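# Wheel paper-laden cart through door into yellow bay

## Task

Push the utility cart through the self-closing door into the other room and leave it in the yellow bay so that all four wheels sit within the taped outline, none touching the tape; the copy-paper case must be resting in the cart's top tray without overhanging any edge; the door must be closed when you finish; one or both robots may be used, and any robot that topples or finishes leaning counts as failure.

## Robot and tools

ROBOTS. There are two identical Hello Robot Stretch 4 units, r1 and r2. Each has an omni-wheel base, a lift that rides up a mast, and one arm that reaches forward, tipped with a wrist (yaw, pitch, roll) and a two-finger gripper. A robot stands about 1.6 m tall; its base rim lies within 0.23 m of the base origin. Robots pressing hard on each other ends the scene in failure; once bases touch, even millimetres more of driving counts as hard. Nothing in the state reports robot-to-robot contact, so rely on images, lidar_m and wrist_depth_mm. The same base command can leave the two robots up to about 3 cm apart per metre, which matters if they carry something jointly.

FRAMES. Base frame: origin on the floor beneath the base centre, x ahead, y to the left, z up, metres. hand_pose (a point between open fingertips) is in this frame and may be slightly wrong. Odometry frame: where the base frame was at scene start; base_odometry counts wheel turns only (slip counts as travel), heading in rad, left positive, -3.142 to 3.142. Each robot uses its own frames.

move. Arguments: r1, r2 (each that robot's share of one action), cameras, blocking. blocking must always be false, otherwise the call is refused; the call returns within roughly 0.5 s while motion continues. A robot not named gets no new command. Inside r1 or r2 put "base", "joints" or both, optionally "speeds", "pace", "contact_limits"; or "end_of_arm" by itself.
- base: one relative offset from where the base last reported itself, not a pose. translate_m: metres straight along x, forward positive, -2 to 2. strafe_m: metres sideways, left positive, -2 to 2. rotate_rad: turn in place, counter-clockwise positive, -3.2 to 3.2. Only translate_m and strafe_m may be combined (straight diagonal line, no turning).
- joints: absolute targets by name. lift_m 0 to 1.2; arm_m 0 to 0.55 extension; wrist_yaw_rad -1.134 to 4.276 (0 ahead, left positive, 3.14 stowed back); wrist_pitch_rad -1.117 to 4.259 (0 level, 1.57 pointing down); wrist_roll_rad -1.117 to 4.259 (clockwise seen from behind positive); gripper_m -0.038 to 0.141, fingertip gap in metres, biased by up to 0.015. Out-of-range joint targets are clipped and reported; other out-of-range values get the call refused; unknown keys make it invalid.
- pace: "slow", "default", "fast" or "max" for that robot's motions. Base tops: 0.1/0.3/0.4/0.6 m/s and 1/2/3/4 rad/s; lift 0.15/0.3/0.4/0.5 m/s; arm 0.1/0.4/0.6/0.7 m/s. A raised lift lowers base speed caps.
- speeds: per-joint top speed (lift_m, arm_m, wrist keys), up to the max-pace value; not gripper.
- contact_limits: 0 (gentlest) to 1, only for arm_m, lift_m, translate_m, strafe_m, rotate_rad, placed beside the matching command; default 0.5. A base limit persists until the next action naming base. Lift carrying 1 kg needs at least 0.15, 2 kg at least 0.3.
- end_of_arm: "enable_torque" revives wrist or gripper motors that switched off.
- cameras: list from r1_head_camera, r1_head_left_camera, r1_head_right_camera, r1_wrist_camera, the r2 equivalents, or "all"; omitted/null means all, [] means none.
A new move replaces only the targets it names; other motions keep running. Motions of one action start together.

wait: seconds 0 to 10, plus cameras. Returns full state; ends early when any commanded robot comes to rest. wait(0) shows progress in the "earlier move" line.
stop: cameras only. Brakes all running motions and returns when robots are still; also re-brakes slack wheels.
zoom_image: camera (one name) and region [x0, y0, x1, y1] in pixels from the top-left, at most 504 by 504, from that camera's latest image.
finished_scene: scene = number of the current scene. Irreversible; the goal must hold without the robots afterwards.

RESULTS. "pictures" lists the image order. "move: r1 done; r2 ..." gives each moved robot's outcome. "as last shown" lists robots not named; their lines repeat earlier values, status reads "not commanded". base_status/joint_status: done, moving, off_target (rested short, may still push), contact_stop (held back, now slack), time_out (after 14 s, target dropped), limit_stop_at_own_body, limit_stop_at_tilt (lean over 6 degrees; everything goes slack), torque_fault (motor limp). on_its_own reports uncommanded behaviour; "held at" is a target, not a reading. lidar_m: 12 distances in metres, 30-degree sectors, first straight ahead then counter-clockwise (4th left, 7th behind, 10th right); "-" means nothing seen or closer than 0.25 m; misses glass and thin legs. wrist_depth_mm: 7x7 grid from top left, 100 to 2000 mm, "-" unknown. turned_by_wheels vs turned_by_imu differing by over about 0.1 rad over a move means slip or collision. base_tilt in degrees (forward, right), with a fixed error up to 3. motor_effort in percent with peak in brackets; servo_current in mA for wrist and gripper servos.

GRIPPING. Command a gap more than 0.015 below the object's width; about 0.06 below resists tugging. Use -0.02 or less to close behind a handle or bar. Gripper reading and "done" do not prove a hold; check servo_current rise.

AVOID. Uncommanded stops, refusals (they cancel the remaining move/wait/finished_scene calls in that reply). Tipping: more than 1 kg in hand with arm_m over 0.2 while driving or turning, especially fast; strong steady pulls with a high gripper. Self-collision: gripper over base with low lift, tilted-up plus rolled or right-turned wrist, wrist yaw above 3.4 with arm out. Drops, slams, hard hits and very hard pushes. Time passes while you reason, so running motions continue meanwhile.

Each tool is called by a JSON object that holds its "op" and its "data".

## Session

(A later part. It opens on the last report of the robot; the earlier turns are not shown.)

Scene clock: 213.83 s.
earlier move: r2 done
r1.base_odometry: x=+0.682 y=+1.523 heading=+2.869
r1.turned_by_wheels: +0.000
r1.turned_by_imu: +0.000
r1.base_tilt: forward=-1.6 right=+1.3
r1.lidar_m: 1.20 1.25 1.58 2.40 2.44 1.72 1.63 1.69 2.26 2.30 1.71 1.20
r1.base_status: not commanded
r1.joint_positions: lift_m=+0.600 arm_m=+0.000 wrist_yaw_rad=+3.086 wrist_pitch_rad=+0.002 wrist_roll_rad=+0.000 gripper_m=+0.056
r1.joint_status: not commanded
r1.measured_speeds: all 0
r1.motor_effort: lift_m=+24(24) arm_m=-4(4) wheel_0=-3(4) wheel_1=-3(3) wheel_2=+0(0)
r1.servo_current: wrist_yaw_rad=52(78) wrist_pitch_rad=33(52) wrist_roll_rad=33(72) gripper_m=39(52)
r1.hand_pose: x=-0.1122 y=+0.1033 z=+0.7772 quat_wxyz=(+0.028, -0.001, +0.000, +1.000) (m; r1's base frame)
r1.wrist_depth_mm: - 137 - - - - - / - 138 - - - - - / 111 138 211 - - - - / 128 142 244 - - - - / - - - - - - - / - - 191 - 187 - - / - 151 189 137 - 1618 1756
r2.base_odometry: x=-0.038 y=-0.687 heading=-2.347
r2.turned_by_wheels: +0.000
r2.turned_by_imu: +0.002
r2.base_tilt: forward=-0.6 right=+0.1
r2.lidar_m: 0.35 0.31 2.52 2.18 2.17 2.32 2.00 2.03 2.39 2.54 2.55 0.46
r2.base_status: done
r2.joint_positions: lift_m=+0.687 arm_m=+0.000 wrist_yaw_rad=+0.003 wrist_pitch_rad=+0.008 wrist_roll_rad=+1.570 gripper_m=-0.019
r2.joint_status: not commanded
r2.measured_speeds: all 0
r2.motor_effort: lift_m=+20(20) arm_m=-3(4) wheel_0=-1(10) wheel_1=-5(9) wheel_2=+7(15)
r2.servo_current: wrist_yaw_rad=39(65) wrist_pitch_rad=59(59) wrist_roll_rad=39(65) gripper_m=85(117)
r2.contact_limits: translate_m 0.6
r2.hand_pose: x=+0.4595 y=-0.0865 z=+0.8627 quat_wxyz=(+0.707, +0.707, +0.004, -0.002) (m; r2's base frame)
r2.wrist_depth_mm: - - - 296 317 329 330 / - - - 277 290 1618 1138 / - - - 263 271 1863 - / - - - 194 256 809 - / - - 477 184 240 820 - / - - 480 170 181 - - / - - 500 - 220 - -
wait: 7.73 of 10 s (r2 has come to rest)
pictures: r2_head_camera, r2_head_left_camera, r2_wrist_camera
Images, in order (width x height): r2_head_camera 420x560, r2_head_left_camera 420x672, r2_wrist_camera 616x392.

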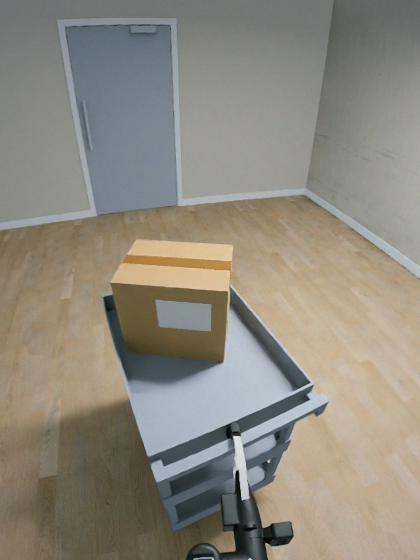

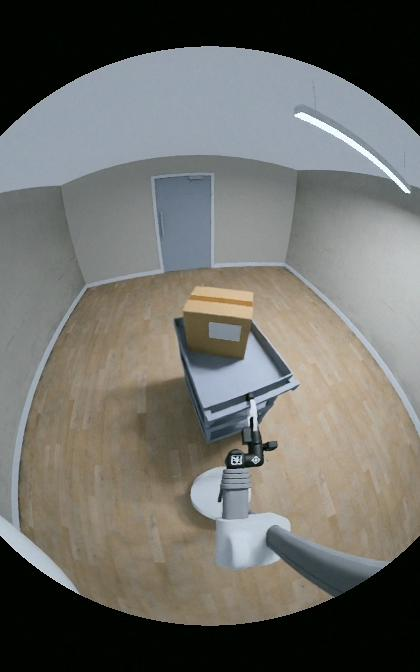

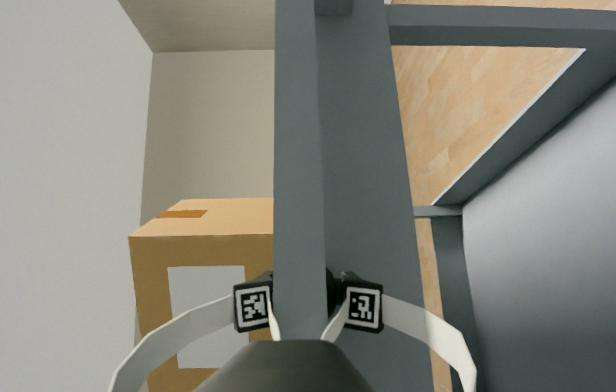

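{"op": "move", "data": {"blocking": false, "r2": {"base":{"rotate_rad":0.32},"pace":"slow"}, "cameras": []}}

{"op": "wait", "data": {"seconds": 3, "cameras": ["r2_head_camera","r2_head_left_camera","r2_wrist_camera"]}}

Scene clock: 220.43 s.
move: r2 moving
r1: as last shown
r1.lidar_m: 1.22 1.26 1.57 2.39 2.43 1.72 1.61 1.71 2.29 2.31 1.70 1.24
r1.motor_effort: lift_m=+24(24) arm_m=-4(4) wheel_0=-4(4) wheel_1=-3(3) wheel_2=+0(0)
r1.servo_current: wrist_yaw_rad=52(65) wrist_pitch_rad=39(46) wrist_roll_rad=46(59) gripper_m=39(46)
r1.wrist_depth_mm: - 137 - - - - - / - 137 - - - - - / 111 138 211 - - - - / 129 142 243 - - - - / - - - - - - - / - - 190 - 187 - - / - 151 189 137 - 1618 1708
r2.base_odometry: x=-0.038 y=-0.687 heading=-2.223
r2.turned_by_wheels: +0.124
r2.turned_by_imu: +0.120
r2.base_tilt: forward=-0.6 right=+0.1
r2.lidar_m: 0.33 3.58 2.38 2.15 2.22 2.18 2.02 2.04 2.57 2.55 2.60 0.47
r2.base_status: rotate_rad moving
r2.joint_positions: lift_m=+0.687 arm_m=+0.000 wrist_yaw_rad=-0.012 wrist_pitch_rad=+0.008 wrist_roll_rad=+1.570 gripper_m=-0.019
r2.joint_status: not commanded
r2.measured_speeds: translate_m=+0.000 strafe_m=+0.000 rotate_rad=+0.488 lift_m=+0.000 arm_m=+0.000 wrist_yaw_rad=-0.003 wrist_pitch_rad=+0.000 wrist_roll_rad=+0.000
r2.motor_effort: lift_m=+20(20) arm_m=-3(4) wheel_0=-11(14) wheel_1=-10(10) wheel_2=-17(17)
r2.servo_current: wrist_yaw_rad=78(78) wrist_pitch_rad=59(59) wrist_roll_rad=52(52) gripper_m=85(91)
r2.hand_pose: x=+0.4582 y=-0.0908 z=+0.8627 quat_wxyz=(+0.707, +0.707, -0.001, -0.007) (m; r2's base frame)
r2.wrist_depth_mm: - - - 273 282 1499 1138 / - - - 203 268 1618 496 / - - - 194 255 1618 - / - - 530 184 245 - - / - - 477 178 236 831 - / - - 187 169 181 - - / - - 525 - 220 - -
pictures: none
No camera images: "cameras" was empty.

Scene clock: 221.33 s.
earlier move: r2 done
r1.base_odometry: x=+0.682 y=+1.523 heading=+2.869
r1.turned_by_wheels: +0.000
r1.turned_by_imu: +0.000
r1.base_tilt: forward=-1.6 right=+1.3
r1.lidar_m: 1.22 1.26 1.58 2.39 2.45 1.72 1.63 1.68 2.25 2.30 1.74 1.22
r1.base_status: not commanded
r1.joint_positions: lift_m=+0.600 arm_m=+0.000 wrist_yaw_rad=+3.086 wrist_pitch_rad=+0.002 wrist_roll_rad=+0.000 gripper_m=+0.056
r1.joint_status: not commanded
r1.measured_speeds: all 0
r1.motor_effort: lift_m=+24(24) arm_m=-4(4) wheel_0=-3(4) wheel_1=-3(3) wheel_2=+0(0)
r1.servo_current: wrist_yaw_rad=52(65) wrist_pitch_rad=39(46) wrist_roll_rad=39(65) gripper_m=33(52)
r1.hand_pose: x=-0.1122 y=+0.1033 z=+0.7772 quat_wxyz=(+0.028, -0.001, +0.000, +1.000) (m; r1's base frame)
r1.wrist_depth_mm: - 137 - - - - - / - 138 - - - - - / 111 138 210 - - - - / 128 142 244 - - - - / - - - - - - - / - - 190 - 187 - - / - 150 189 136 - 1618 1756
r2.base_odometry: x=-0.038 y=-0.687 heading=-2.028
r2.turned_by_wheels: +0.195
r2.turned_by_imu: +0.190
r2.base_tilt: forward=-0.7 right=+0.1
r2.lidar_m: 0.39 2.92 2.25 2.15 2.36 2.08 2.01 2.14 2.61 2.53 2.74 0.41
r2.base_status: done
r2.joint_positions: lift_m=+0.687 arm_m=+0.000 wrist_yaw_rad=-0.001 wrist_pitch_rad=+0.008 wrist_roll_rad=+1.570 gripper_m=-0.019
r2.joint_status: not commanded
r2.measured_speeds: all 0
r2.motor_effort: lift_m=+20(20) arm_m=-3(4) wheel_0=-4(14) wheel_1=-4(10) wheel_2=-9(17)
r2.servo_current: wrist_yaw_rad=39(78) wrist_pitch_rad=52(59) wrist_roll_rad=46(65) gripper_m=85(91)
r2.hand_pose: x=+0.4592 y=-0.0877 z=+0.8627 quat_wxyz=(+0.707, +0.707, +0.003, -0.003) (m; r2's base frame)
r2.wrist_depth_mm: - - - 153 209 715 - / - - 512 156 214 798 - / - 452 439 159 220 820 - / - - 496 163 224 831 - / - - 569 168 229 - - / - - 188 171 181 - - / - - - - - 1708 477
wait: 0.90 of 3 s (r2 has come to rest)
pictures: r2_head_camera, r2_head_left_camera, r2_wrist_camera
Images, in order (width x height): r2_head_camera 420x560, r2_head_left_camera 420x672, r2_wrist_camera 616x392.

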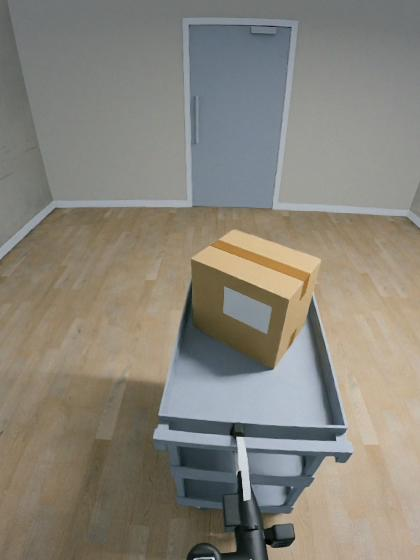

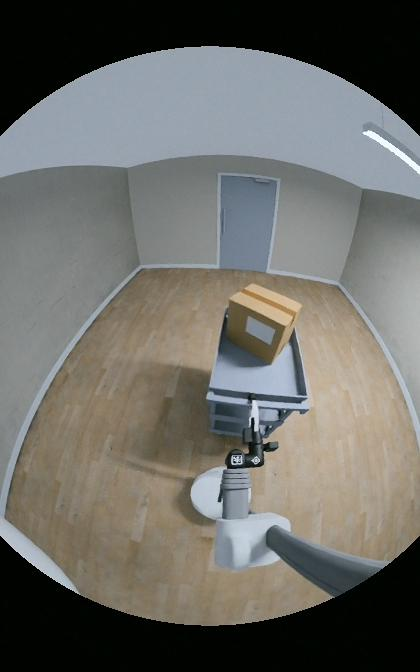

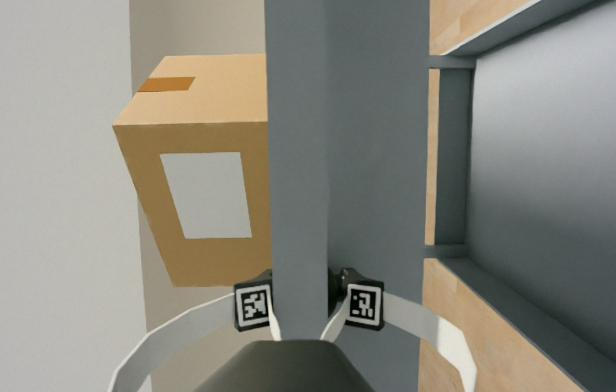

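{"op": "move", "data": {"blocking": false, "r2": {"base":{"translate_m":-0.6},"pace":"slow"}, "r1": {"base":{"translate_m":0.8,"strafe_m":-0.06}}, "cameras": []}}

{"op": "wait", "data": {"seconds": 3.5, "cameras": ["r1_head_camera","r1_head_left_camera"]}}

{"op": "wait", "data": {"seconds": 4, "cameras": ["r2_head_camera","r2_wrist_camera"]}}

Scene clock: 233.37 s.
move: r1 moving; r2 moving
r1.base_odometry: x=+0.653 y=+1.533 heading=+2.870
r1.turned_by_wheels: +0.000
r1.turned_by_imu: +0.000
r1.base_tilt: forward=-1.6 right=+1.2
r1.lidar_m: 1.17 1.24 1.53 2.40 2.47 1.76 1.65 1.72 2.32 2.30 1.66 1.20
r1.base_status: translate_m moving; strafe_m moving
r1.joint_positions: lift_m=+0.600 arm_m=+0.000 wrist_yaw_rad=+3.086 wrist_pitch_rad=+0.002 wrist_roll_rad=+0.000 gripper_m=+0.056
r1.joint_status: not commanded
r1.measured_speeds: translate_m=+0.122 strafe_m=-0.009 rotate_rad=-0.005 lift_m=+0.000 arm_m=+0.000 wrist_yaw_rad=+0.000 wrist_pitch_rad=+0.000 wrist_roll_rad=+0.000
r1.motor_effort: lift_m=+24(24) arm_m=-4(4) wheel_0=+7(9) wheel_1=+5(8) wheel_2=-8(9)
r1.servo_current: wrist_yaw_rad=59(65) wrist_pitch_rad=39(52) wrist_roll_rad=26(65) gripper_m=46(46)
r1.hand_pose: x=-0.1122 y=+0.1032 z=+0.7772 quat_wxyz=(+0.028, -0.001, +0.000, +1.000) (m; r1's base frame)
r1.wrist_depth_mm: - 137 - - - - - / - 137 - - - - - / 111 138 208 - - - - / 128 139 241 - - - - / - - - - - - - / - - 190 - 187 - - / - 151 189 137 1576 1576 1756
r2.base_odometry: x=-0.032 y=-0.677 heading=-2.029
r2.turned_by_wheels: +0.000
r2.turned_by_imu: +0.000
r2.base_tilt: forward=-0.7 right=+0.1
r2.lidar_m: 0.41 2.93 2.25 2.16 2.36 2.06 2.00 2.15 2.61 2.53 2.68 0.42
r2.base_status: translate_m moving
r2.joint_positions: lift_m=+0.687 arm_m=+0.000 wrist_yaw_rad=-0.001 wrist_pitch_rad=+0.008 wrist_roll_rad=+1.570 gripper_m=-0.019
r2.joint_status: not commanded
r2.measured_speeds: translate_m=-0.050 strafe_m=+0.001 rotate_rad=+0.001 lift_m=+0.000 arm_m=+0.000 wrist_yaw_rad=+0.000 wrist_pitch_rad=+0.000 wrist_roll_rad=+0.000
r2.motor_effort: lift_m=+20(20) arm_m=-4(4) wheel_0=-6(9) wheel_1=-7(8) wheel_2=+12(12)
r2.servo_current: wrist_yaw_rad=39(59) wrist_pitch_rad=39(59) wrist_roll_rad=39(52) gripper_m=85(85)
r2.hand_pose: x=+0.4592 y=-0.0877 z=+0.8627 quat_wxyz=(+0.707, +0.707, +0.003, -0.003) (m; r2's base frame)
r2.wrist_depth_mm: - - - 151 208 699 - / - - 496 154 213 788 - / - 455 449 158 219 809 - / - - 504 162 223 842 - / - - 574 168 230 - - / - - 189 171 181 - - / - - - - 242 1537 466
pictures: none
No camera images: "cameras" was empty.

Scene clock: 236.87 s.
earlier move: r1 moving; r2 moving
r1.base_odometry: x=-0.072 y=+1.795 heading=+2.870
r1.turned_by_wheels: +0.000
r1.turned_by_imu: +0.000
r1.base_tilt: forward=-1.6 right=+1.3
r1.lidar_m: 0.44 0.44 0.59 1.25 2.58 2.55 2.44 2.52 2.33 1.70 0.53 0.46
r1.base_status: translate_m moving; strafe_m moving
r1.joint_positions: lift_m=+0.600 arm_m=+0.000 wrist_yaw_rad=+3.086 wrist_pitch_rad=+0.002 wrist_roll_rad=+0.000 gripper_m=+0.056
r1.joint_status: not commanded
r1.measured_speeds: all 0
r1.motor_effort: lift_m=+24(24) arm_m=-4(4) wheel_0=+3(9) wheel_1=+2(8) wheel_2=+0(10)
r1.servo_current: wrist_yaw_rad=52(65) wrist_pitch_rad=46(52) wrist_roll_rad=46(65) gripper_m=46(46)
r1.hand_pose: x=-0.1122 y=+0.1032 z=+0.7772 quat_wxyz=(+0.028, -0.001, +0.000, +1.000) (m; r1's base frame)
r1.wrist_depth_mm: - 137 - - - - - / - 138 - - - - - / 112 138 220 - - - - / 129 144 - - - - - / - - - - - - - / - - 193 - 187 - - / 1983 1756 1708 143 1808 1661 1921
r2.base_odometry: x=+0.117 y=-0.373 heading=-2.028
r2.turned_by_wheels: +0.000
r2.turned_by_imu: +0.002
r2.base_tilt: forward=-0.6 right=+0.0
r2.lidar_m: 0.39 0.42 2.24 2.16 2.21 1.69 1.66 1.78 2.57 2.52 2.66 0.44
r2.base_status: translate_m moving
r2.joint_positions: lift_m=+0.687 arm_m=+0.000 wrist_yaw_rad=+0.002 wrist_pitch_rad=+0.008 wrist_roll_rad=+1.570 gripper_m=-0.019
r2.joint_status: not commanded
r2.measured_speeds: translate_m=-0.100 strafe_m=-0.002 rotate_rad=+0.000 lift_m=+0.000 arm_m=+0.000 wrist_yaw_rad=+0.000 wrist_pitch_rad=+0.000 wrist_roll_rad=+0.000
r2.motor_effort: lift_m=+20(20) arm_m=-4(4) wheel_0=-3(10) wheel_1=-5(8) wheel_2=+10(14)
r2.servo_current: wrist_yaw_rad=52(65) wrist_pitch_rad=52(59) wrist_roll_rad=46(65) gripper_m=85(91)
r2.hand_pose: x=+0.4595 y=-0.0869 z=+0.8627 quat_wxyz=(+0.707, +0.707, +0.004, -0.002) (m; r2's base frame)
r2.wrist_depth_mm: - - - 166 225 1618 - / - - - 167 228 788 - / - - 462 168 229 831 - / - - 480 170 230 831 - / - - 535 171 231 842 - / - - 188 172 181 - - / - - - - 236 1576 477
wait: 3.50 s; no rest
pictures: r1_head_camera, r1_head_left_camera
Images, in order (width x height): r1_head_camera 420x560, r1_head_left_camera 420x672.

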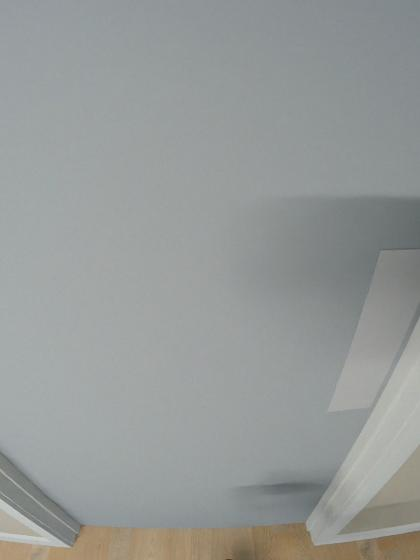

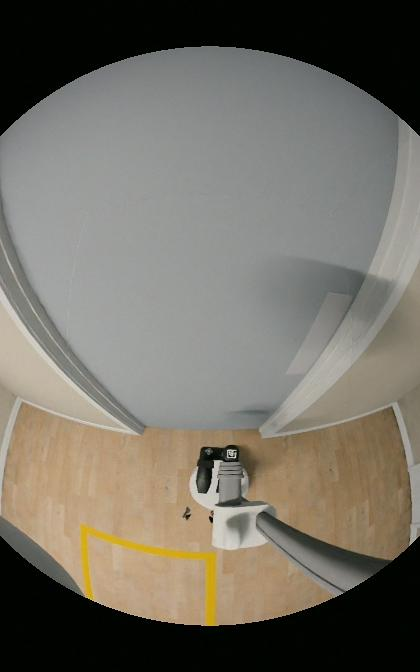

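Scene clock: 237.03 s.
earlier move: r1 done; r2 moving
r1.base_odometry: x=-0.072 y=+1.795 heading=+2.870
r1.turned_by_wheels: +0.000
r1.turned_by_imu: +0.000
r1.base_tilt: forward=-1.6 right=+1.3
r1.lidar_m: 0.43 0.45 0.61 1.25 2.57 2.55 2.41 2.54 2.34 1.71 0.52 0.47
r1.base_status: done
r1.joint_positions: lift_m=+0.600 arm_m=+0.000 wrist_yaw_rad=+3.086 wrist_pitch_rad=+0.002 wrist_roll_rad=+0.000 gripper_m=+0.056
r1.joint_status: not commanded
r1.measured_speeds: all 0
r1.motor_effort: lift_m=+24(24) arm_m=-4(4) wheel_0=+3(9) wheel_1=+3(8) wheel_2=+0(10)
r1.servo_current: wrist_yaw_rad=52(65) wrist_pitch_rad=46(52) wrist_roll_rad=33(65) gripper_m=39(46)
r1.hand_pose: x=-0.1122 y=+0.1032 z=+0.7772 quat_wxyz=(+0.028, -0.001, +0.000, +1.000) (m; r1's base frame)
r1.wrist_depth_mm: - 137 - - - - - / - 138 - - - - - / 112 138 220 - - - - / 129 143 - - - - - / - - - - - - - / - - 194 - 187 - - / 1983 1756 1756 143 1863 1661 1863
r2.base_odometry: x=+0.124 y=-0.359 heading=-2.028
r2.turned_by_wheels: +0.000
r2.turned_by_imu: +0.000
r2.base_tilt: forward=-0.7 right=+0.1
r2.lidar_m: 0.37 0.45 2.27 2.19 2.19 1.69 1.64 1.73 2.57 2.52 2.71 0.43
r2.base_status: translate_m moving
r2.joint_positions: lift_m=+0.687 arm_m=+0.000 wrist_yaw_rad=+0.002 wrist_pitch_rad=+0.008 wrist_roll_rad=+1.570 gripper_m=-0.019
r2.joint_status: not commanded
r2.measured_speeds: translate_m=-0.101 strafe_m=+0.000 rotate_rad=-0.003 lift_m=+0.000 arm_m=+0.000 wrist_yaw_rad=+0.000 wrist_pitch_rad=+0.000 wrist_roll_rad=+0.000
r2.motor_effort: lift_m=+19(20) arm_m=-4(4) wheel_0=-1(10) wheel_1=-6(8) wheel_2=+9(14)
r2.servo_current: wrist_yaw_rad=39(65) wrist_pitch_rad=52(59) wrist_roll_rad=46(65) gripper_m=85(91)
r2.hand_pose: x=+0.4595 y=-0.0869 z=+0.8627 quat_wxyz=(+0.707, +0.707, +0.004, -0.002) (m; r2's base frame)
r2.wrist_depth_mm: - - - 167 227 1576 - / - - - 168 229 788 - / - - 462 169 230 831 - / - - 480 170 232 831 - / - - 530 172 232 842 - / - - 188 172 181 - - / - - - - 235 1576 480
wait: 0.17 of 4 s (r1 has come to rest)
pictures: r2_head_camera, r2_wrist_camera
Images, in order (width x height): r2_head_camera 420x560, r2_wrist_camera 616x392.

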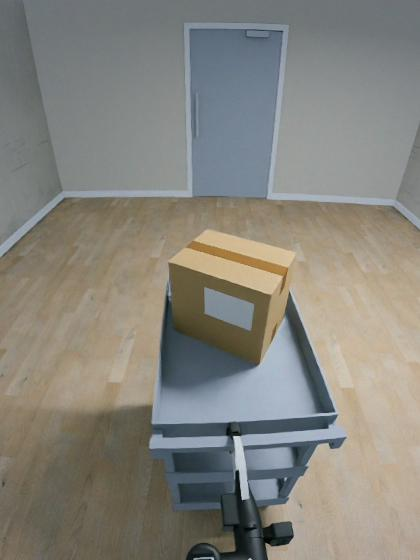

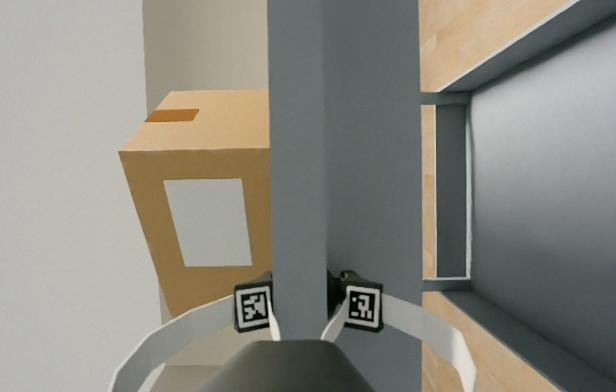

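{"op": "wait", "data": {"seconds": 3, "cameras": []}}

{"op": "move", "data": {"blocking": false, "r1": {"base":{"translate_m":0.6},"pace":"slow","contact_limits":{"translate_m":0.7}}, "cameras": []}}

{"op": "wait", "data": {"seconds": 7, "cameras": ["r1_head_camera","r1_head_left_camera","r2_head_camera"]}}

Scene clock: 242.13 s.
earlier move: r2 done
r1.base_odometry: x=-0.072 y=+1.795 heading=+2.870
r1.turned_by_wheels: +0.000
r1.turned_by_imu: +0.000
r1.base_tilt: forward=-1.6 right=+1.2
r1.lidar_m: 0.41 0.44 0.61 1.24 2.57 2.57 2.43 2.54 2.32 1.69 0.53 0.45
r1.base_status: done
r1.joint_positions: lift_m=+0.600 arm_m=+0.000 wrist_yaw_rad=+3.086 wrist_pitch_rad=+0.002 wrist_roll_rad=+0.000 gripper_m=+0.056
r1.joint_status: not commanded
r1.measured_speeds: all 0
r1.motor_effort: lift_m=+24(24) arm_m=-4(4) wheel_0=+3(9) wheel_1=+3(8) wheel_2=+0(10)
r1.servo_current: wrist_yaw_rad=52(72) wrist_pitch_rad=39(52) wrist_roll_rad=39(72) gripper_m=39(52)
r1.hand_pose: x=-0.1122 y=+0.1032 z=+0.7772 quat_wxyz=(+0.028, -0.001, +0.000, +1.000) (m; r1's base frame)
r1.wrist_depth_mm: - 137 - - - - - / - 138 - - - - - / 112 138 221 - - - - / 129 144 - - - - - / - - - - - - - / - - 193 - 188 - - / 1921 1756 1708 143 1808 1756 1921
r2.base_odometry: x=+0.227 y=-0.149 heading=-2.028
r2.turned_by_wheels: +0.000
r2.turned_by_imu: +0.001
r2.base_tilt: forward=-0.7 right=+0.1
r2.lidar_m: 0.38 0.40 2.26 2.19 1.91 1.47 1.41 1.53 2.22 2.47 2.65 0.41
r2.base_status: done
r2.joint_positions: lift_m=+0.687 arm_m=+0.000 wrist_yaw_rad=+0.002 wrist_pitch_rad=+0.008 wrist_roll_rad=+1.570 gripper_m=-0.019
r2.joint_status: not commanded
r2.measured_speeds: all 0
r2.motor_effort: lift_m=+20(20) arm_m=-3(4) wheel_0=-1(10) wheel_1=-5(8) wheel_2=+6(14)
r2.servo_current: wrist_yaw_rad=33(65) wrist_pitch_rad=52(59) wrist_roll_rad=39(65) gripper_m=85(91)
r2.hand_pose: x=+0.4595 y=-0.0869 z=+0.8627 quat_wxyz=(+0.707, +0.707, +0.004, -0.002) (m; r2's base frame)
r2.wrist_depth_mm: - - - 180 243 1618 1118 / - - - 179 240 1618 - / - - 549 177 238 809 - / - 480 473 235 237 854 - / - - 517 174 234 842 - / - - 187 172 181 - - / - - - - 230 1576 -
wait: 0.00 of 3 s (r2 has come to rest)
pictures: none
No camera images: "cameras" was empty.

Scene clock: 242.63 s.
move: r1 moving
r1.base_odometry: x=-0.084 y=+1.799 heading=+2.870
r1.turned_by_wheels: +0.000
r1.turned_by_imu: +0.000
r1.base_tilt: forward=-1.6 right=+1.2
r1.lidar_m: 0.39 0.43 0.59 1.21 2.58 2.58 2.43 2.53 2.35 1.64 0.51 0.44
r1.base_status: translate_m moving
r1.joint_positions: lift_m=+0.600 arm_m=+0.000 wrist_yaw_rad=+3.086 wrist_pitch_rad=+0.002 wrist_roll_rad=+0.000 gripper_m=+0.056
r1.joint_status: not commanded
r1.measured_speeds: translate_m=+0.048 strafe_m=+0.000 rotate_rad=-0.002 lift_m=+0.000 arm_m=+0.000 wrist_yaw_rad=+0.000 wrist_pitch_rad=+0.000 wrist_roll_rad=+0.000
r1.motor_effort: lift_m=+24(24) arm_m=-4(4) wheel_0=+5(6) wheel_1=+3(6) wheel_2=-5(8)
r1.servo_current: wrist_yaw_rad=26(65) wrist_pitch_rad=39(46) wrist_roll_rad=59(59) gripper_m=39(46)
r1.contact_limits: translate_m 0.7
r1.hand_pose: x=-0.1122 y=+0.1032 z=+0.7772 quat_wxyz=(+0.028, -0.001, +0.000, +1.000) (m; r1's base frame)
r1.wrist_depth_mm: - 137 - - - - - / - 138 - - - - - / 112 138 220 - - - - / 129 143 - - - - - / - - - - - - - / - - 193 - 188 - - / 1921 1708 1708 143 1661 1661 1863
r2: as last shown
r2.turned_by_imu: +0.000
r2.base_tilt: forward=-0.6 right=+0.1
r2.lidar_m: 0.37 0.39 2.28 2.21 1.86 1.45 1.42 1.54 2.24 2.49 2.67 0.42
r2.motor_effort: lift_m=+20(20) arm_m=-4(4) wheel_0=-1(2) wheel_1=-5(5) wheel_2=+7(7)
r2.servo_current: wrist_yaw_rad=39(59) wrist_pitch_rad=46(52) wrist_roll_rad=59(59) gripper_m=85(91)
r2.wrist_depth_mm: - - - 180 243 1618 1138 / - - - 178 239 1661 - / - - 554 177 237 809 - / - 480 473 236 236 842 - / - - 512 174 235 842 - / - - 187 172 181 - - / - - - - 230 1576 -
pictures: none
No camera images: "cameras" was empty.

Scene clock: 249.40 s.
earlier move: r1 done
r1.base_odometry: x=-0.649 y=+1.956 heading=+2.871
r1.turned_by_wheels: +0.000
r1.turned_by_imu: +0.136
r1.base_tilt: forward=-1.6 right=+1.3
r1.lidar_m: 0.25 - 0.25 0.34 2.67 3.03 3.00 2.94 0.38 0.37 2.44 0.28
r1.base_status: done
r1.joint_positions: lift_m=+0.600 arm_m=+0.000 wrist_yaw_rad=+3.098 wrist_pitch_rad=+0.002 wrist_roll_rad=+0.000 gripper_m=+0.056
r1.joint_status: not commanded
r1.measured_speeds: all 0
r1.motor_effort: lift_m=+22(24) arm_m=+7(7) wheel_0=+8(21) wheel_1=+13(17) wheel_2=-11(20)
r1.servo_current: wrist_yaw_rad=65(78) wrist_pitch_rad=46(52) wrist_roll_rad=52(65) gripper_m=39(52)
r1.contact_limits: translate_m 0.7
r1.hand_pose: x=-0.1137 y=+0.0999 z=+0.7774 quat_wxyz=(+0.022, -0.001, +0.000, +1.000) (m; r1's base frame)
r1.wrist_depth_mm: - 136 - - - - - / - 136 222 - - - - / 107 136 183 - - - - / 124 137 279 - - - - / - - - - - - - / - - 194 - 188 - - / 1983 1756 1708 153 1863 1708 1863
r2.base_odometry: x=+0.227 y=-0.149 heading=-2.028
r2.turned_by_wheels: +0.000
r2.turned_by_imu: +0.001
r2.base_tilt: forward=-0.7 right=+0.0
r2.lidar_m: 0.38 0.38 2.26 2.22 1.89 1.47 1.43 1.52 2.23 2.49 2.65 0.42
r2.base_status: not commanded
r2.joint_positions: lift_m=+0.687 arm_m=+0.000 wrist_yaw_rad=+0.002 wrist_pitch_rad=+0.008 wrist_roll_rad=+1.570 gripper_m=-0.019
r2.joint_status: not commanded
r2.measured_speeds: all 0
r2.motor_effort: lift_m=+20(20) arm_m=-4(4) wheel_0=-2(2) wheel_1=-5(6) wheel_2=+7(7)
r2.servo_current: wrist_yaw_rad=46(65) wrist_pitch_rad=59(59) wrist_roll_rad=52(59) gripper_m=85(91)
r2.hand_pose: x=+0.4595 y=-0.0869 z=+0.8627 quat_wxyz=(+0.707, +0.707, +0.004, -0.002) (m; r2's base frame)
r2.wrist_depth_mm: - - - 180 242 1618 1160 / - - - 179 240 1661 - / - - 549 177 238 820 - / - 484 473 235 235 831 - / - - 517 174 234 820 - / - - 188 173 181 - - / - - - - 230 1576 -
wait: 6.77 of 7 s (r1 has come to rest)
pictures: r1_head_camera, r1_head_left_camera, r2_head_camera
Images, in order (width x height): r1_head_camera 420x560, r1_head_left_camera 420x672, r2_head_camera 420x560.

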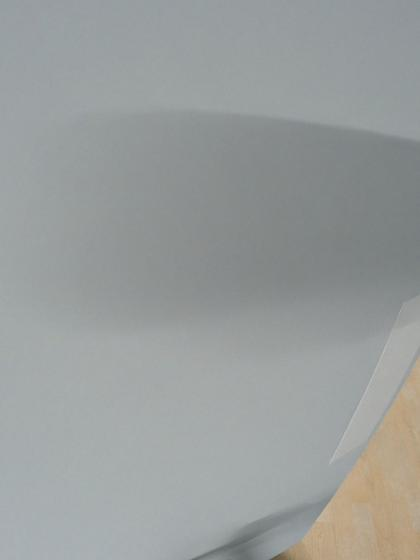

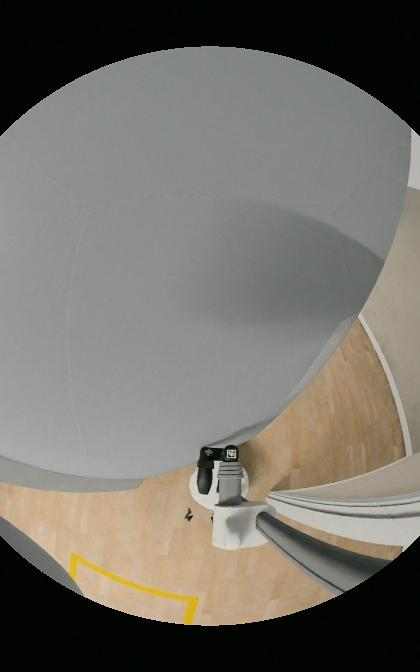

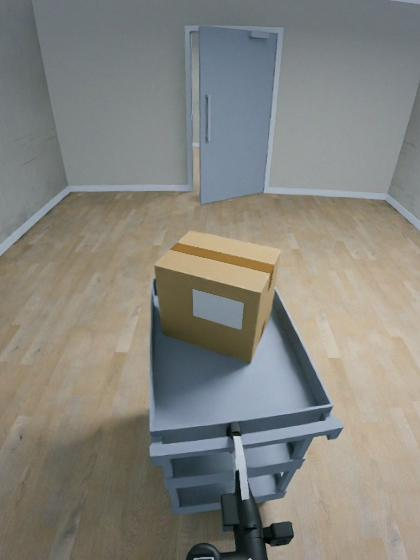

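{"op": "move", "data": {"blocking": false, "r1": {"base":{"rotate_rad":-0.17},"pace":"slow","contact_limits":{"rotate_rad":0.7}}, "cameras": []}}

{"op": "wait", "data": {"seconds": 1.5, "cameras": []}}

{"op": "move", "data": {"blocking": false, "r1": {"base":{"translate_m":0.3},"pace":"slow","contact_limits":{"translate_m":0.8}}, "cameras": []}}

{"op": "wait", "data": {"seconds": 4, "cameras": ["r1_head_camera","r1_head_left_camera","r2_head_camera"]}}

Scene clock: 258.17 s.
move: r1 moving
r1.base_odometry: x=-0.649 y=+1.956 heading=+2.753
r1.turned_by_wheels: -0.118
r1.turned_by_imu: -0.089
r1.base_tilt: forward=-1.7 right=+1.3
r1.lidar_m: 0.25 - 0.25 0.31 0.62 3.10 3.01 3.14 0.39 0.39 2.36 0.31
r1.base_status: rotate_rad moving
r1.joint_positions: lift_m=+0.600 arm_m=+0.000 wrist_yaw_rad=+3.098 wrist_pitch_rad=+0.002 wrist_roll_rad=+0.000 gripper_m=+0.056
r1.joint_status: not commanded
r1.measured_speeds: translate_m=-0.001 strafe_m=+0.002 rotate_rad=-0.350 lift_m=+0.000 arm_m=+0.000 wrist_yaw_rad=+0.000 wrist_pitch_rad=+0.000 wrist_roll_rad=+0.000
r1.motor_effort: lift_m=+22(22) arm_m=+7(7) wheel_0=+10(12) wheel_1=+11(19) wheel_2=-7(10)
r1.servo_current: wrist_yaw_rad=59(65) wrist_pitch_rad=46(46) wrist_roll_rad=65(65) gripper_m=39(46)
r1.contact_limits: rotate_rad 0.7
r1.hand_pose: x=-0.1137 y=+0.0999 z=+0.7774 quat_wxyz=(+0.022, -0.001, +0.000, +1.000) (m; r1's base frame)
r1.wrist_depth_mm: - 136 - - - - - / - 136 - - - - - / 105 137 186 - - - - / 121 137 278 - - - - / - - - - - - - / - - 192 - 188 - - / 1921 1708 1756 143 1808 1708 1863
r2: as last shown
r2.turned_by_imu: +0.000
r2.base_tilt: forward=-0.6 right=+0.1
r2.lidar_m: 0.40 0.40 2.26 2.22 1.92 1.45 1.43 1.52 2.24 2.49 2.68 0.42
r2.motor_effort: lift_m=+20(20) arm_m=-4(4) wheel_0=-1(2) wheel_1=-5(5) wheel_2=+6(7)
r2.servo_current: wrist_yaw_rad=52(59) wrist_pitch_rad=52(59) wrist_roll_rad=33(52) gripper_m=78(85)
r2.wrist_depth_mm: - - - 180 243 1661 1138 / - - - 178 239 1618 - / - - 554 178 238 809 - / - 484 469 235 236 842 - / - - 504 174 235 831 - / - - 187 172 181 - - / - - - - 230 1576 -
pictures: none
No camera images: "cameras" was empty.

Scene clock: 258.77 s.
earlier move: r1 done
r1.base_odometry: x=-0.649 y=+1.956 heading=+2.701
r1.turned_by_wheels: -0.051
r1.turned_by_imu: -0.033
r1.base_tilt: forward=-1.7 right=+1.3
r1.lidar_m: 0.25 - 0.25 0.27 0.57 3.14 3.02 3.09 0.41 0.39 2.35 0.34
r1.base_status: done
r1.joint_positions: lift_m=+0.600 arm_m=+0.000 wrist_yaw_rad=+3.098 wrist_pitch_rad=+0.002 wrist_roll_rad=+0.000 gripper_m=+0.056
r1.joint_status: not commanded
r1.measured_speeds: all 0
r1.motor_effort: lift_m=+22(22) arm_m=+7(7) wheel_0=+7(12) wheel_1=+13(19) wheel_2=-8(10)
r1.servo_current: wrist_yaw_rad=85(85) wrist_pitch_rad=39(52) wrist_roll_rad=46(65) gripper_m=46(46)
r1.contact_limits: rotate_rad 0.7
r1.hand_pose: x=-0.1137 y=+0.0999 z=+0.7774 quat_wxyz=(+0.022, -0.001, +0.000, +1.000) (m; r1's base frame)
r1.wrist_depth_mm: - 136 - - - - - / - 136 220 - - - - / 107 136 185 - - - - / 123 137 277 - - - - / - - - - - - - / - - 193 - 187 - - / 1921 1708 1808 153 1863 1661 1863
r2.base_odometry: x=+0.227 y=-0.149 heading=-2.028
r2.turned_by_wheels: +0.000
r2.turned_by_imu: +0.000
r2.base_tilt: forward=-0.7 right=+0.1
r2.lidar_m: 0.37 0.39 2.28 2.21 1.89 1.46 1.43 1.54 2.21 2.49 2.68 0.43
r2.base_status: not commanded
r2.joint_positions: lift_m=+0.687 arm_m=+0.000 wrist_yaw_rad=+0.002 wrist_pitch_rad=+0.008 wrist_roll_rad=+1.570 gripper_m=-0.019
r2.joint_status: not commanded
r2.measured_speeds: all 0
r2.motor_effort: lift_m=+20(20) arm_m=-3(4) wheel_0=-1(2) wheel_1=-5(5) wheel_2=+6(7)
r2.servo_current: wrist_yaw_rad=46(59) wrist_pitch_rad=52(59) wrist_roll_rad=46(59) gripper_m=78(91)
r2.hand_pose: x=+0.4595 y=-0.0869 z=+0.8627 quat_wxyz=(+0.707, +0.707, +0.004, -0.002) (m; r2's base frame)
r2.wrist_depth_mm: - - - 180 243 1661 1138 / - - - 179 241 1661 - / - - 559 177 238 820 - / - 484 469 236 236 854 - / - - 512 174 234 831 - / - - 187 173 181 - - / - - - - 230 1537 -
wait: 0.60 of 1.5 s (r1 has come to rest)
pictures: none
No camera images: "cameras" was empty.

Scene clock: 259.27 s.
move: r1 moving
r1.base_odometry: x=-0.660 y=+1.962 heading=+2.702
r1.turned_by_wheels: +0.000
r1.turned_by_imu: +0.013
r1.base_tilt: forward=-1.7 right=+1.4
r1.lidar_m: 0.25 0.25 0.25 0.30 0.60 3.11 3.03 3.13 0.41 0.38 2.35 0.32
r1.base_status: translate_m moving
r1.joint_positions: lift_m=+0.600 arm_m=+0.000 wrist_yaw_rad=+3.098 wrist_pitch_rad=+0.002 wrist_roll_rad=+0.000 gripper_m=+0.056
r1.joint_status: not commanded
r1.measured_speeds: translate_m=+0.048 strafe_m=+0.000 rotate_rad=-0.002 lift_m=+0.000 arm_m=+0.000 wrist_yaw_rad=+0.000 wrist_pitch_rad=+0.000 wrist_roll_rad=+0.000
r1.motor_effort: lift_m=+21(22) arm_m=+7(7) wheel_0=+3(8) wheel_1=+15(18) wheel_2=-18(18)
r1.servo_current: wrist_yaw_rad=52(78) wrist_pitch_rad=39(52) wrist_roll_rad=39(52) gripper_m=39(46)
r1.contact_limits: translate_m 0.8
r1.hand_pose: x=-0.1137 y=+0.0999 z=+0.7774 quat_wxyz=(+0.022, -0.001, +0.000, +1.000) (m; r1's base frame)
r1.wrist_depth_mm: - 136 - - - - - / - 136 221 - - - - / 107 136 185 - - - - / 123 137 278 - - - - / - - - - - - - / - - 194 - 188 - - / 1921 1708 1708 153 1808 1708 1921
r2: as last shown
r2.lidar_m: 0.36 0.37 2.27 2.23 1.90 1.45 1.41 1.54 2.21 2.49 2.68 0.46
r2.motor_effort: lift_m=+19(20) arm_m=-3(4) wheel_0=-1(2) wheel_1=-5(5) wheel_2=+7(7)
r2.servo_current: wrist_yaw_rad=65(65) wrist_pitch_rad=52(52) wrist_roll_rad=39(52) gripper_m=78(91)
r2.wrist_depth_mm: - - - 180 244 1618 1118 / - - - 178 241 1618 - / - - 544 177 237 798 - / - 484 473 233 236 831 - / - - 512 174 235 831 - / - - 187 173 181 - - / - - - - 230 1576 -
pictures: none
No camera images: "cameras" was empty.

Scene clock: 263.03 s.
earlier move: r1 done
r1.base_odometry: x=-0.920 y=+2.084 heading=+2.702
r1.turned_by_wheels: +0.001
r1.turned_by_imu: +0.118
r1.base_tilt: forward=-1.6 right=+1.3
r1.lidar_m: 0.25 0.25 - 0.25 0.37 3.28 3.26 0.60 0.56 2.20 2.54 3.73
r1.base_status: done
r1.joint_positions: lift_m=+0.600 arm_m=+0.000 wrist_yaw_rad=+3.092 wrist_pitch_rad=+0.002 wrist_roll_rad=+0.000 gripper_m=+0.056
r1.joint_status: not commanded
r1.measured_speeds: all 0
r1.motor_effort: lift_m=+22(22) arm_m=+5(7) wheel_0=+6(12) wheel_1=+12(18) wheel_2=-9(19)
r1.servo_current: wrist_yaw_rad=33(85) wrist_pitch_rad=39(52) wrist_roll_rad=52(65) gripper_m=39(52)
r1.contact_limits: translate_m 0.8
r1.hand_pose: x=-0.1129 y=+0.1017 z=+0.7774 quat_wxyz=(+0.025, -0.001, +0.000, +1.000) (m; r1's base frame)
r1.wrist_depth_mm: - 136 - - - - - / - 137 - - - - - / 110 137 211 - - - - / 124 139 - - - - - / - - - - - - - / - - 194 - 187 - - / 1863 1708 1756 153 1863 1708 1863
r2.base_odometry: x=+0.227 y=-0.149 heading=-2.028
r2.turned_by_wheels: +0.000
r2.turned_by_imu: +0.001
r2.base_tilt: forward=-0.7 right=+0.0
r2.lidar_m: 0.37 0.40 2.26 2.22 1.87 1.45 1.42 1.53 2.23 2.49 2.66 0.44
r2.base_status: not commanded
r2.joint_positions: lift_m=+0.687 arm_m=+0.000 wrist_yaw_rad=+0.002 wrist_pitch_rad=+0.008 wrist_roll_rad=+1.570 gripper_m=-0.019
r2.joint_status: not commanded
r2.measured_speeds: all 0
r2.motor_effort: lift_m=+20(20) arm_m=-4(4) wheel_0=-1(2) wheel_1=-5(6) wheel_2=+6(7)
r2.servo_current: wrist_yaw_rad=52(65) wrist_pitch_rad=52(59) wrist_roll_rad=39(59) gripper_m=78(91)
r2.hand_pose: x=+0.4595 y=-0.0869 z=+0.8627 quat_wxyz=(+0.707, +0.707, +0.004, -0.002) (m; r2's base frame)
r2.wrist_depth_mm: - - - 180 243 1618 1138 / - - - 178 240 1618 - / - - 549 177 238 798 - / - 480 477 235 236 842 - / - - 512 174 236 842 - / - - 187 172 181 - - / - - - - 230 1576 -
wait: 3.77 of 4 s (r1 has come to rest)
pictures: r1_head_camera, r1_head_left_camera, r2_head_camera
Images, in order (width x height): r1_head_camera 420x560, r1_head_left_camera 420x672, r2_head_camera 420x560.

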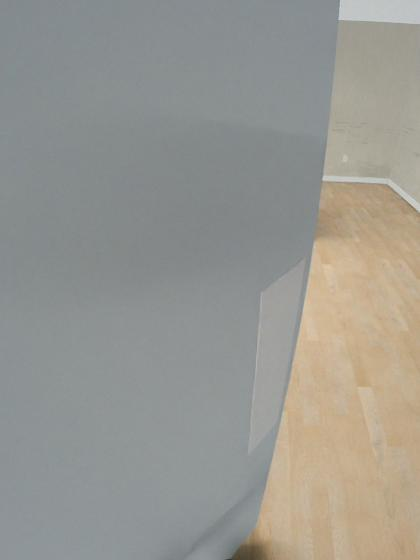

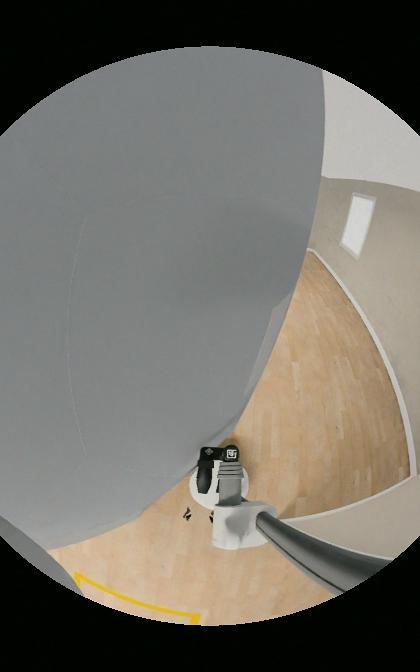

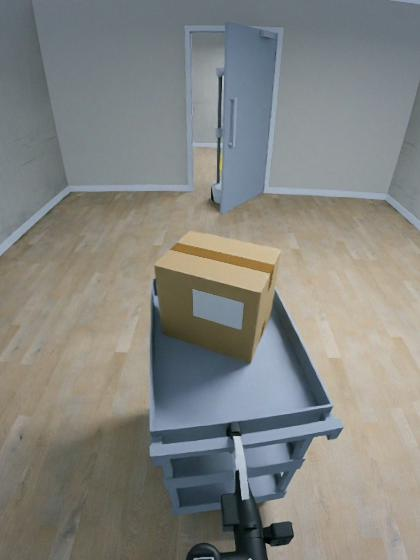

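{"op": "move", "data": {"blocking": false, "r1": {"base":{"rotate_rad":-0.15},"pace":"slow","contact_limits":{"rotate_rad":0.7}}, "cameras": []}}

{"op": "wait", "data": {"seconds": 1.5, "cameras": []}}

{"op": "move", "data": {"blocking": false, "r1": {"base":{"translate_m":0.35},"pace":"slow","contact_limits":{"translate_m":0.8}}, "cameras": []}}

{"op": "wait", "data": {"seconds": 4.5, "cameras": ["r1_head_camera","r1_head_left_camera","r2_head_camera"]}}

Scene clock: 271.43 s.
move: r1 moving
r1.base_odometry: x=-0.919 y=+2.084 heading=+2.590
r1.turned_by_wheels: -0.112
r1.turned_by_imu: -0.113
r1.base_tilt: forward=-1.6 right=+1.3
r1.lidar_m: 0.25 0.25 - 0.25 0.31 3.39 3.28 3.39 0.57 1.28 2.43 3.31
r1.base_status: rotate_rad moving
r1.joint_positions: lift_m=+0.600 arm_m=+0.000 wrist_yaw_rad=+3.092 wrist_pitch_rad=+0.002 wrist_roll_rad=+0.000 gripper_m=+0.056
r1.joint_status: not commanded
r1.measured_speeds: translate_m=-0.001 strafe_m=+0.000 rotate_rad=-0.280 lift_m=+0.000 arm_m=+0.000 wrist_yaw_rad=+0.000 wrist_pitch_rad=+0.000 wrist_roll_rad=+0.000
r1.motor_effort: lift_m=+22(22) arm_m=+5(5) wheel_0=+4(10) wheel_1=+15(16) wheel_2=-4(7)
r1.servo_current: wrist_yaw_rad=52(59) wrist_pitch_rad=46(52) wrist_roll_rad=52(59) gripper_m=46(46)
r1.contact_limits: rotate_rad 0.7
r1.hand_pose: x=-0.1129 y=+0.1017 z=+0.7774 quat_wxyz=(+0.025, -0.001, +0.000, +1.000) (m; r1's base frame)
r1.wrist_depth_mm: - 137 - - - - - / - 137 - - - - - / 110 138 210 - - - - / 124 138 - - - - - / - - - - - - - / - - 194 - 188 - - / 1983 1756 1756 153 1863 1808 1808
r2: as last shown
r2.turned_by_imu: +0.000
r2.lidar_m: 0.38 0.38 2.28 2.23 1.88 1.45 1.41 1.49 2.24 2.49 2.67 0.45
r2.motor_effort: lift_m=+20(20) arm_m=-3(4) wheel_0=-1(2) wheel_1=-5(6) wheel_2=+6(7)
r2.servo_current: wrist_yaw_rad=52(52) wrist_pitch_rad=59(59) wrist_roll_rad=39(59) gripper_m=85(91)
r2.wrist_depth_mm: - - - 181 242 1661 1138 / - - - 179 240 1618 - / - - 544 177 239 809 - / - 484 473 235 236 842 - / - - 508 175 234 842 - / - - 188 173 181 - - / - - - - 230 1576 -
pictures: none
No camera images: "cameras" was empty.

Scene clock: 272.00 s.
earlier move: r1 done
r1.base_odometry: x=-0.920 y=+2.084 heading=+2.553
r1.turned_by_wheels: -0.037
r1.turned_by_imu: -0.037
r1.base_tilt: forward=-1.6 right=+1.3
r1.lidar_m: 0.28 0.25 - 0.25 0.30 3.42 3.32 3.38 0.57 1.13 2.40 3.20
r1.base_status: done
r1.joint_positions: lift_m=+0.600 arm_m=+0.000 wrist_yaw_rad=+3.092 wrist_pitch_rad=+0.002 wrist_roll_rad=+0.000 gripper_m=+0.056
r1.joint_status: not commanded
r1.measured_speeds: all 0
r1.motor_effort: lift_m=+22(22) arm_m=+5(5) wheel_0=+4(10) wheel_1=+11(16) wheel_2=-4(7)
r1.servo_current: wrist_yaw_rad=46(65) wrist_pitch_rad=39(52) wrist_roll_rad=52(59) gripper_m=39(46)
r1.contact_limits: rotate_rad 0.7
r1.hand_pose: x=-0.1129 y=+0.1017 z=+0.7774 quat_wxyz=(+0.025, -0.001, +0.000, +1.000) (m; r1's base frame)
r1.wrist_depth_mm: - 137 - - - - - / - 137 - - - - - / 110 137 210 - - - - / 124 139 - - - - - / - - - - - - - / - - 193 - 188 - 621 / 1921 1756 1756 153 1808 1618 615
r2.base_odometry: x=+0.227 y=-0.149 heading=-2.028
r2.turned_by_wheels: +0.000
r2.turned_by_imu: +0.000
r2.base_tilt: forward=-0.7 right=+0.1
r2.lidar_m: 0.38 0.41 2.27 2.23 1.90 1.46 1.42 1.52 2.22 2.49 2.67 0.44
r2.base_status: not commanded
r2.joint_positions: lift_m=+0.687 arm_m=+0.000 wrist_yaw_rad=+0.002 wrist_pitch_rad=+0.008 wrist_roll_rad=+1.570 gripper_m=-0.019
r2.joint_status: not commanded
r2.measured_speeds: all 0
r2.motor_effort: lift_m=+19(20) arm_m=-4(4) wheel_0=-1(2) wheel_1=-5(6) wheel_2=+6(7)
r2.servo_current: wrist_yaw_rad=46(52) wrist_pitch_rad=46(59) wrist_roll_rad=33(59) gripper_m=85(91)
r2.hand_pose: x=+0.4595 y=-0.0869 z=+0.8627 quat_wxyz=(+0.707, +0.707, +0.004, -0.002) (m; r2's base frame)
r2.wrist_depth_mm: - - - 181 242 1618 1138 / - - - 178 241 1618 - / - - 549 177 238 809 - / - 484 473 234 236 842 - / - - 512 174 233 831 - / - - 187 173 181 - - / - - - - 230 1576 -
wait: 0.57 of 1.5 s (r1 has come to rest)
pictures: none
No camera images: "cameras" was empty.

Scene clock: 272.50 s.
move: r1 moving
r1.base_odometry: x=-0.930 y=+2.091 heading=+2.554
r1.turned_by_wheels: +0.001
r1.turned_by_imu: +0.000
r1.base_tilt: forward=-1.6 right=+1.3
r1.lidar_m: 0.26 0.25 - 0.25 0.27 3.42 3.32 3.37 0.59 1.19 2.39 3.15
r1.base_status: translate_m moving
r1.joint_positions: lift_m=+0.600 arm_m=+0.000 wrist_yaw_rad=+3.092 wrist_pitch_rad=+0.002 wrist_roll_rad=+0.000 gripper_m=+0.056
r1.joint_status: not commanded
r1.measured_speeds: translate_m=+0.048 strafe_m=+0.000 rotate_rad=+0.000 lift_m=+0.000 arm_m=+0.000 wrist_yaw_rad=+0.000 wrist_pitch_rad=+0.000 wrist_roll_rad=+0.000
r1.motor_effort: lift_m=+22(22) arm_m=+5(5) wheel_0=+7(8) wheel_1=+14(16) wheel_2=-11(12)
r1.servo_current: wrist_yaw_rad=59(65) wrist_pitch_rad=39(46) wrist_roll_rad=26(59) gripper_m=46(46)
r1.contact_limits: translate_m 0.8
r1.hand_pose: x=-0.1129 y=+0.1017 z=+0.7774 quat_wxyz=(+0.025, -0.001, +0.000, +1.000) (m; r1's base frame)
r1.wrist_depth_mm: - 137 - - - - 597 / - 137 - - - - 603 / 110 138 210 - - - 615 / 124 139 - - - - 615 / - - - - - - 615 / - - 193 - 188 - 609 / 1983 1756 1808 154 1808 1576 615
r2: as last shown
r2.lidar_m: 0.38 0.42 2.27 2.20 1.91 1.44 1.41 1.52 2.23 2.50 2.66 0.42
r2.motor_effort: lift_m=+20(20) arm_m=-3(4) wheel_0=-1(2) wheel_1=-5(5) wheel_2=+6(7)
r2.servo_current: wrist_yaw_rad=52(52) wrist_pitch_rad=59(59) wrist_roll_rad=52(52) gripper_m=85(85)
r2.wrist_depth_mm: - - - 180 242 1576 1118 / - - - 178 240 1576 - / - - 554 177 237 809 - / - 484 473 235 236 854 - / - - 512 174 234 842 - / - - 188 172 181 - - / - - - - 230 1537 -
pictures: none
No camera images: "cameras" was empty.

Scene clock: 276.77 s.
earlier move: r1 done
r1.base_odometry: x=-1.210 y=+2.278 heading=+2.553
r1.turned_by_wheels: +0.000
r1.turned_by_imu: +0.000
r1.base_tilt: forward=-1.6 right=+1.3
r1.lidar_m: 2.58 0.25 3.28 0.25 0.25 0.51 3.67 0.80 0.90 2.31 2.38 3.15
r1.base_status: done
r1.joint_positions: lift_m=+0.600 arm_m=+0.000 wrist_yaw_rad=+3.092 wrist_pitch_rad=+0.002 wrist_roll_rad=+0.000 gripper_m=+0.056
r1.joint_status: not commanded
r1.measured_speeds: all 0
r1.motor_effort: lift_m=+22(22) arm_m=+5(5) wheel_0=+1(8) wheel_1=+10(16) wheel_2=-5(12)
r1.servo_current: wrist_yaw_rad=46(72) wrist_pitch_rad=46(52) wrist_roll_rad=46(72) gripper_m=39(52)
r1.contact_limits: translate_m 0.8
r1.hand_pose: x=-0.1129 y=+0.1017 z=+0.7774 quat_wxyz=(+0.025, -0.001, +0.000, +1.000) (m; r1's base frame)
r1.wrist_depth_mm: - 137 - - - 640 279 / - 137 - - - 640 282 / 110 138 211 - - 654 285 / 124 139 - - - 931 258 / - - - - - 931 259 / - - 194 - 187 525 286 / 1756 1708 1756 143 1808 370 285
r2.base_odometry: x=+0.227 y=-0.149 heading=-2.028
r2.turned_by_wheels: +0.000
r2.turned_by_imu: +0.001
r2.base_tilt: forward=-0.7 right=+0.1
r2.lidar_m: 0.39 0.39 2.29 2.19 1.85 1.45 1.43 1.52 2.26 2.49 2.69 0.46
r2.base_status: not commanded
r2.joint_positions: lift_m=+0.687 arm_m=+0.000 wrist_yaw_rad=+0.002 wrist_pitch_rad=+0.008 wrist_roll_rad=+1.570 gripper_m=-0.019
r2.joint_status: not commanded
r2.measured_speeds: all 0
r2.motor_effort: lift_m=+20(20) arm_m=-3(4) wheel_0=-1(2) wheel_1=-5(6) wheel_2=+6(7)
r2.servo_current: wrist_yaw_rad=33(59) wrist_pitch_rad=52(59) wrist_roll_rad=46(65) gripper_m=78(91)
r2.hand_pose: x=+0.4595 y=-0.0869 z=+0.8627 quat_wxyz=(+0.707, +0.707, +0.004, -0.002) (m; r2's base frame)
r2.wrist_depth_mm: - - - 180 242 1661 1160 / - - - 179 239 1618 - / - - 544 177 238 798 - / - 484 469 234 237 831 - / - - 512 174 234 842 - / - - 187 172 181 - - / - - - - 231 1576 -
wait: 4.27 of 4.5 s (r1 has come to rest)
pictures: r1_head_camera, r1_head_left_camera, r2_head_camera
Images, in order (width x height): r1_head_camera 420x560, r1_head_left_camera 420x672, r2_head_camera 420x560.

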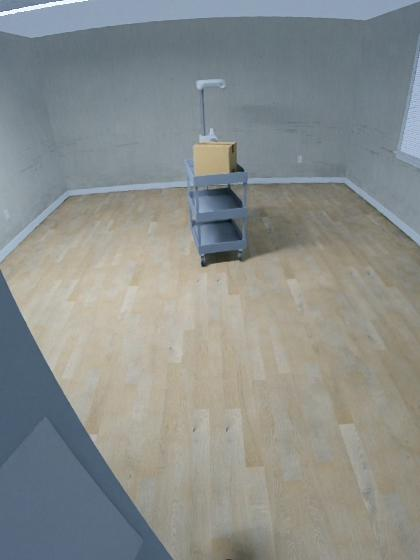

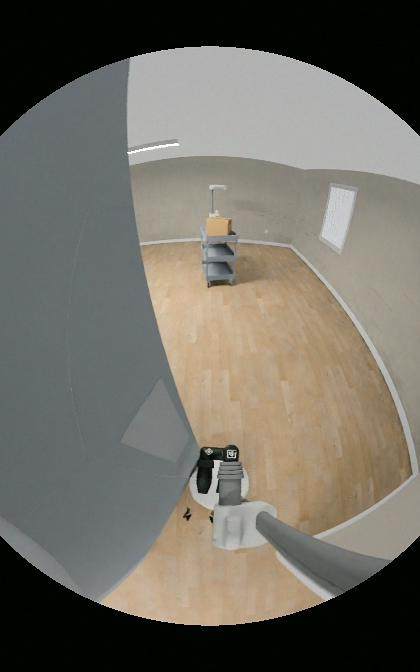

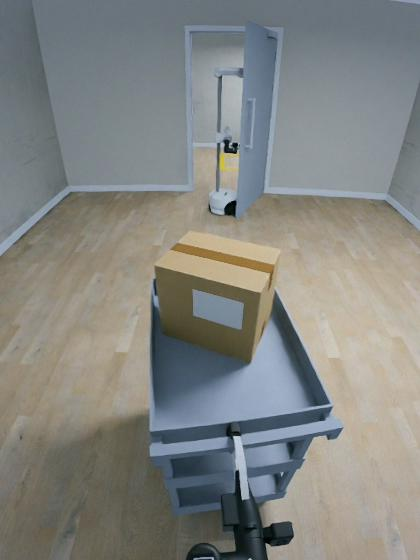

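{"op": "move", "data": {"blocking": false, "r1": {"base":{"translate_m":0.06,"strafe_m":0.3},"pace":"slow","contact_limits":{"translate_m":0.8,"strafe_m":0.8}}, "cameras": []}}

{"op": "wait", "data": {"seconds": 4.5, "cameras": ["r1_head_camera","r1_head_left_camera","r2_head_camera"]}}

r1: "contact_limits": translate_m and strafe_m are given together and make one move, which takes one limit: state it under one of them only
Scene clock: 287.47 s.
r1.base_odometry: x=-1.210 y=+2.278 heading=+2.553
r1.turned_by_wheels: +0.000
r1.turned_by_imu: +0.000
r1.base_tilt: forward=-1.6 right=+1.3
r1.lidar_m: 2.58 0.25 3.25 0.25 0.25 0.53 3.68 0.80 0.88 2.28 2.38 3.16
r1.base_status: done
r1.joint_positions: lift_m=+0.600 arm_m=+0.000 wrist_yaw_rad=+3.092 wrist_pitch_rad=+0.002 wrist_roll_rad=+0.000 gripper_m=+0.056
r1.joint_status: not commanded
r1.measured_speeds: all 0
r1.motor_effort: lift_m=+21(22) arm_m=+5(5) wheel_0=+1(8) wheel_1=+9(16) wheel_2=-5(12)
r1.servo_current: wrist_yaw_rad=46(72) wrist_pitch_rad=39(52) wrist_roll_rad=39(72) gripper_m=46(52)
r1.contact_limits: translate_m 0.8
r1.hand_pose: x=-0.1129 y=+0.1017 z=+0.7774 quat_wxyz=(+0.025, -0.001, +0.000, +1.000) (m; r1's base frame)
r1.wrist_depth_mm: - 137 - - - 634 279 / - 137 - - - 640 283 / 110 138 210 - - 654 286 / 124 138 - - - 946 257 / - - - - - 931 259 / - - 193 - 187 525 287 / 1808 1708 1708 143 1808 370 283
r2.base_odometry: x=+0.227 y=-0.149 heading=-2.028
r2.turned_by_wheels: +0.000
r2.turned_by_imu: +0.000
r2.base_tilt: forward=-0.6 right=+0.0
r2.lidar_m: 0.38 0.41 2.25 2.22 1.91 1.47 1.42 1.53 2.22 2.50 2.63 0.42
r2.base_status: not commanded
r2.joint_positions: lift_m=+0.687 arm_m=+0.000 wrist_yaw_rad=+0.002 wrist_pitch_rad=+0.008 wrist_roll_rad=+1.570 gripper_m=-0.019
r2.joint_status: not commanded
r2.measured_speeds: all 0
r2.motor_effort: lift_m=+20(20) arm_m=-4(4) wheel_0=-2(2) wheel_1=-5(6) wheel_2=+6(7)
r2.servo_current: wrist_yaw_rad=33(59) wrist_pitch_rad=46(59) wrist_roll_rad=46(65) gripper_m=85(91)
r2.hand_pose: x=+0.4595 y=-0.0869 z=+0.8627 quat_wxyz=(+0.707, +0.707, +0.004, -0.002) (m; r2's base frame)
r2.wrist_depth_mm: - - - 180 242 1618 1138 / - - - 179 241 1661 - / - - 554 177 237 809 - / - 484 473 236 236 842 - / - - 508 174 234 831 - / - - 187 172 181 - - / - - - - 230 1537 -
pictures: none

not run: a call was refused earlier in this reply.


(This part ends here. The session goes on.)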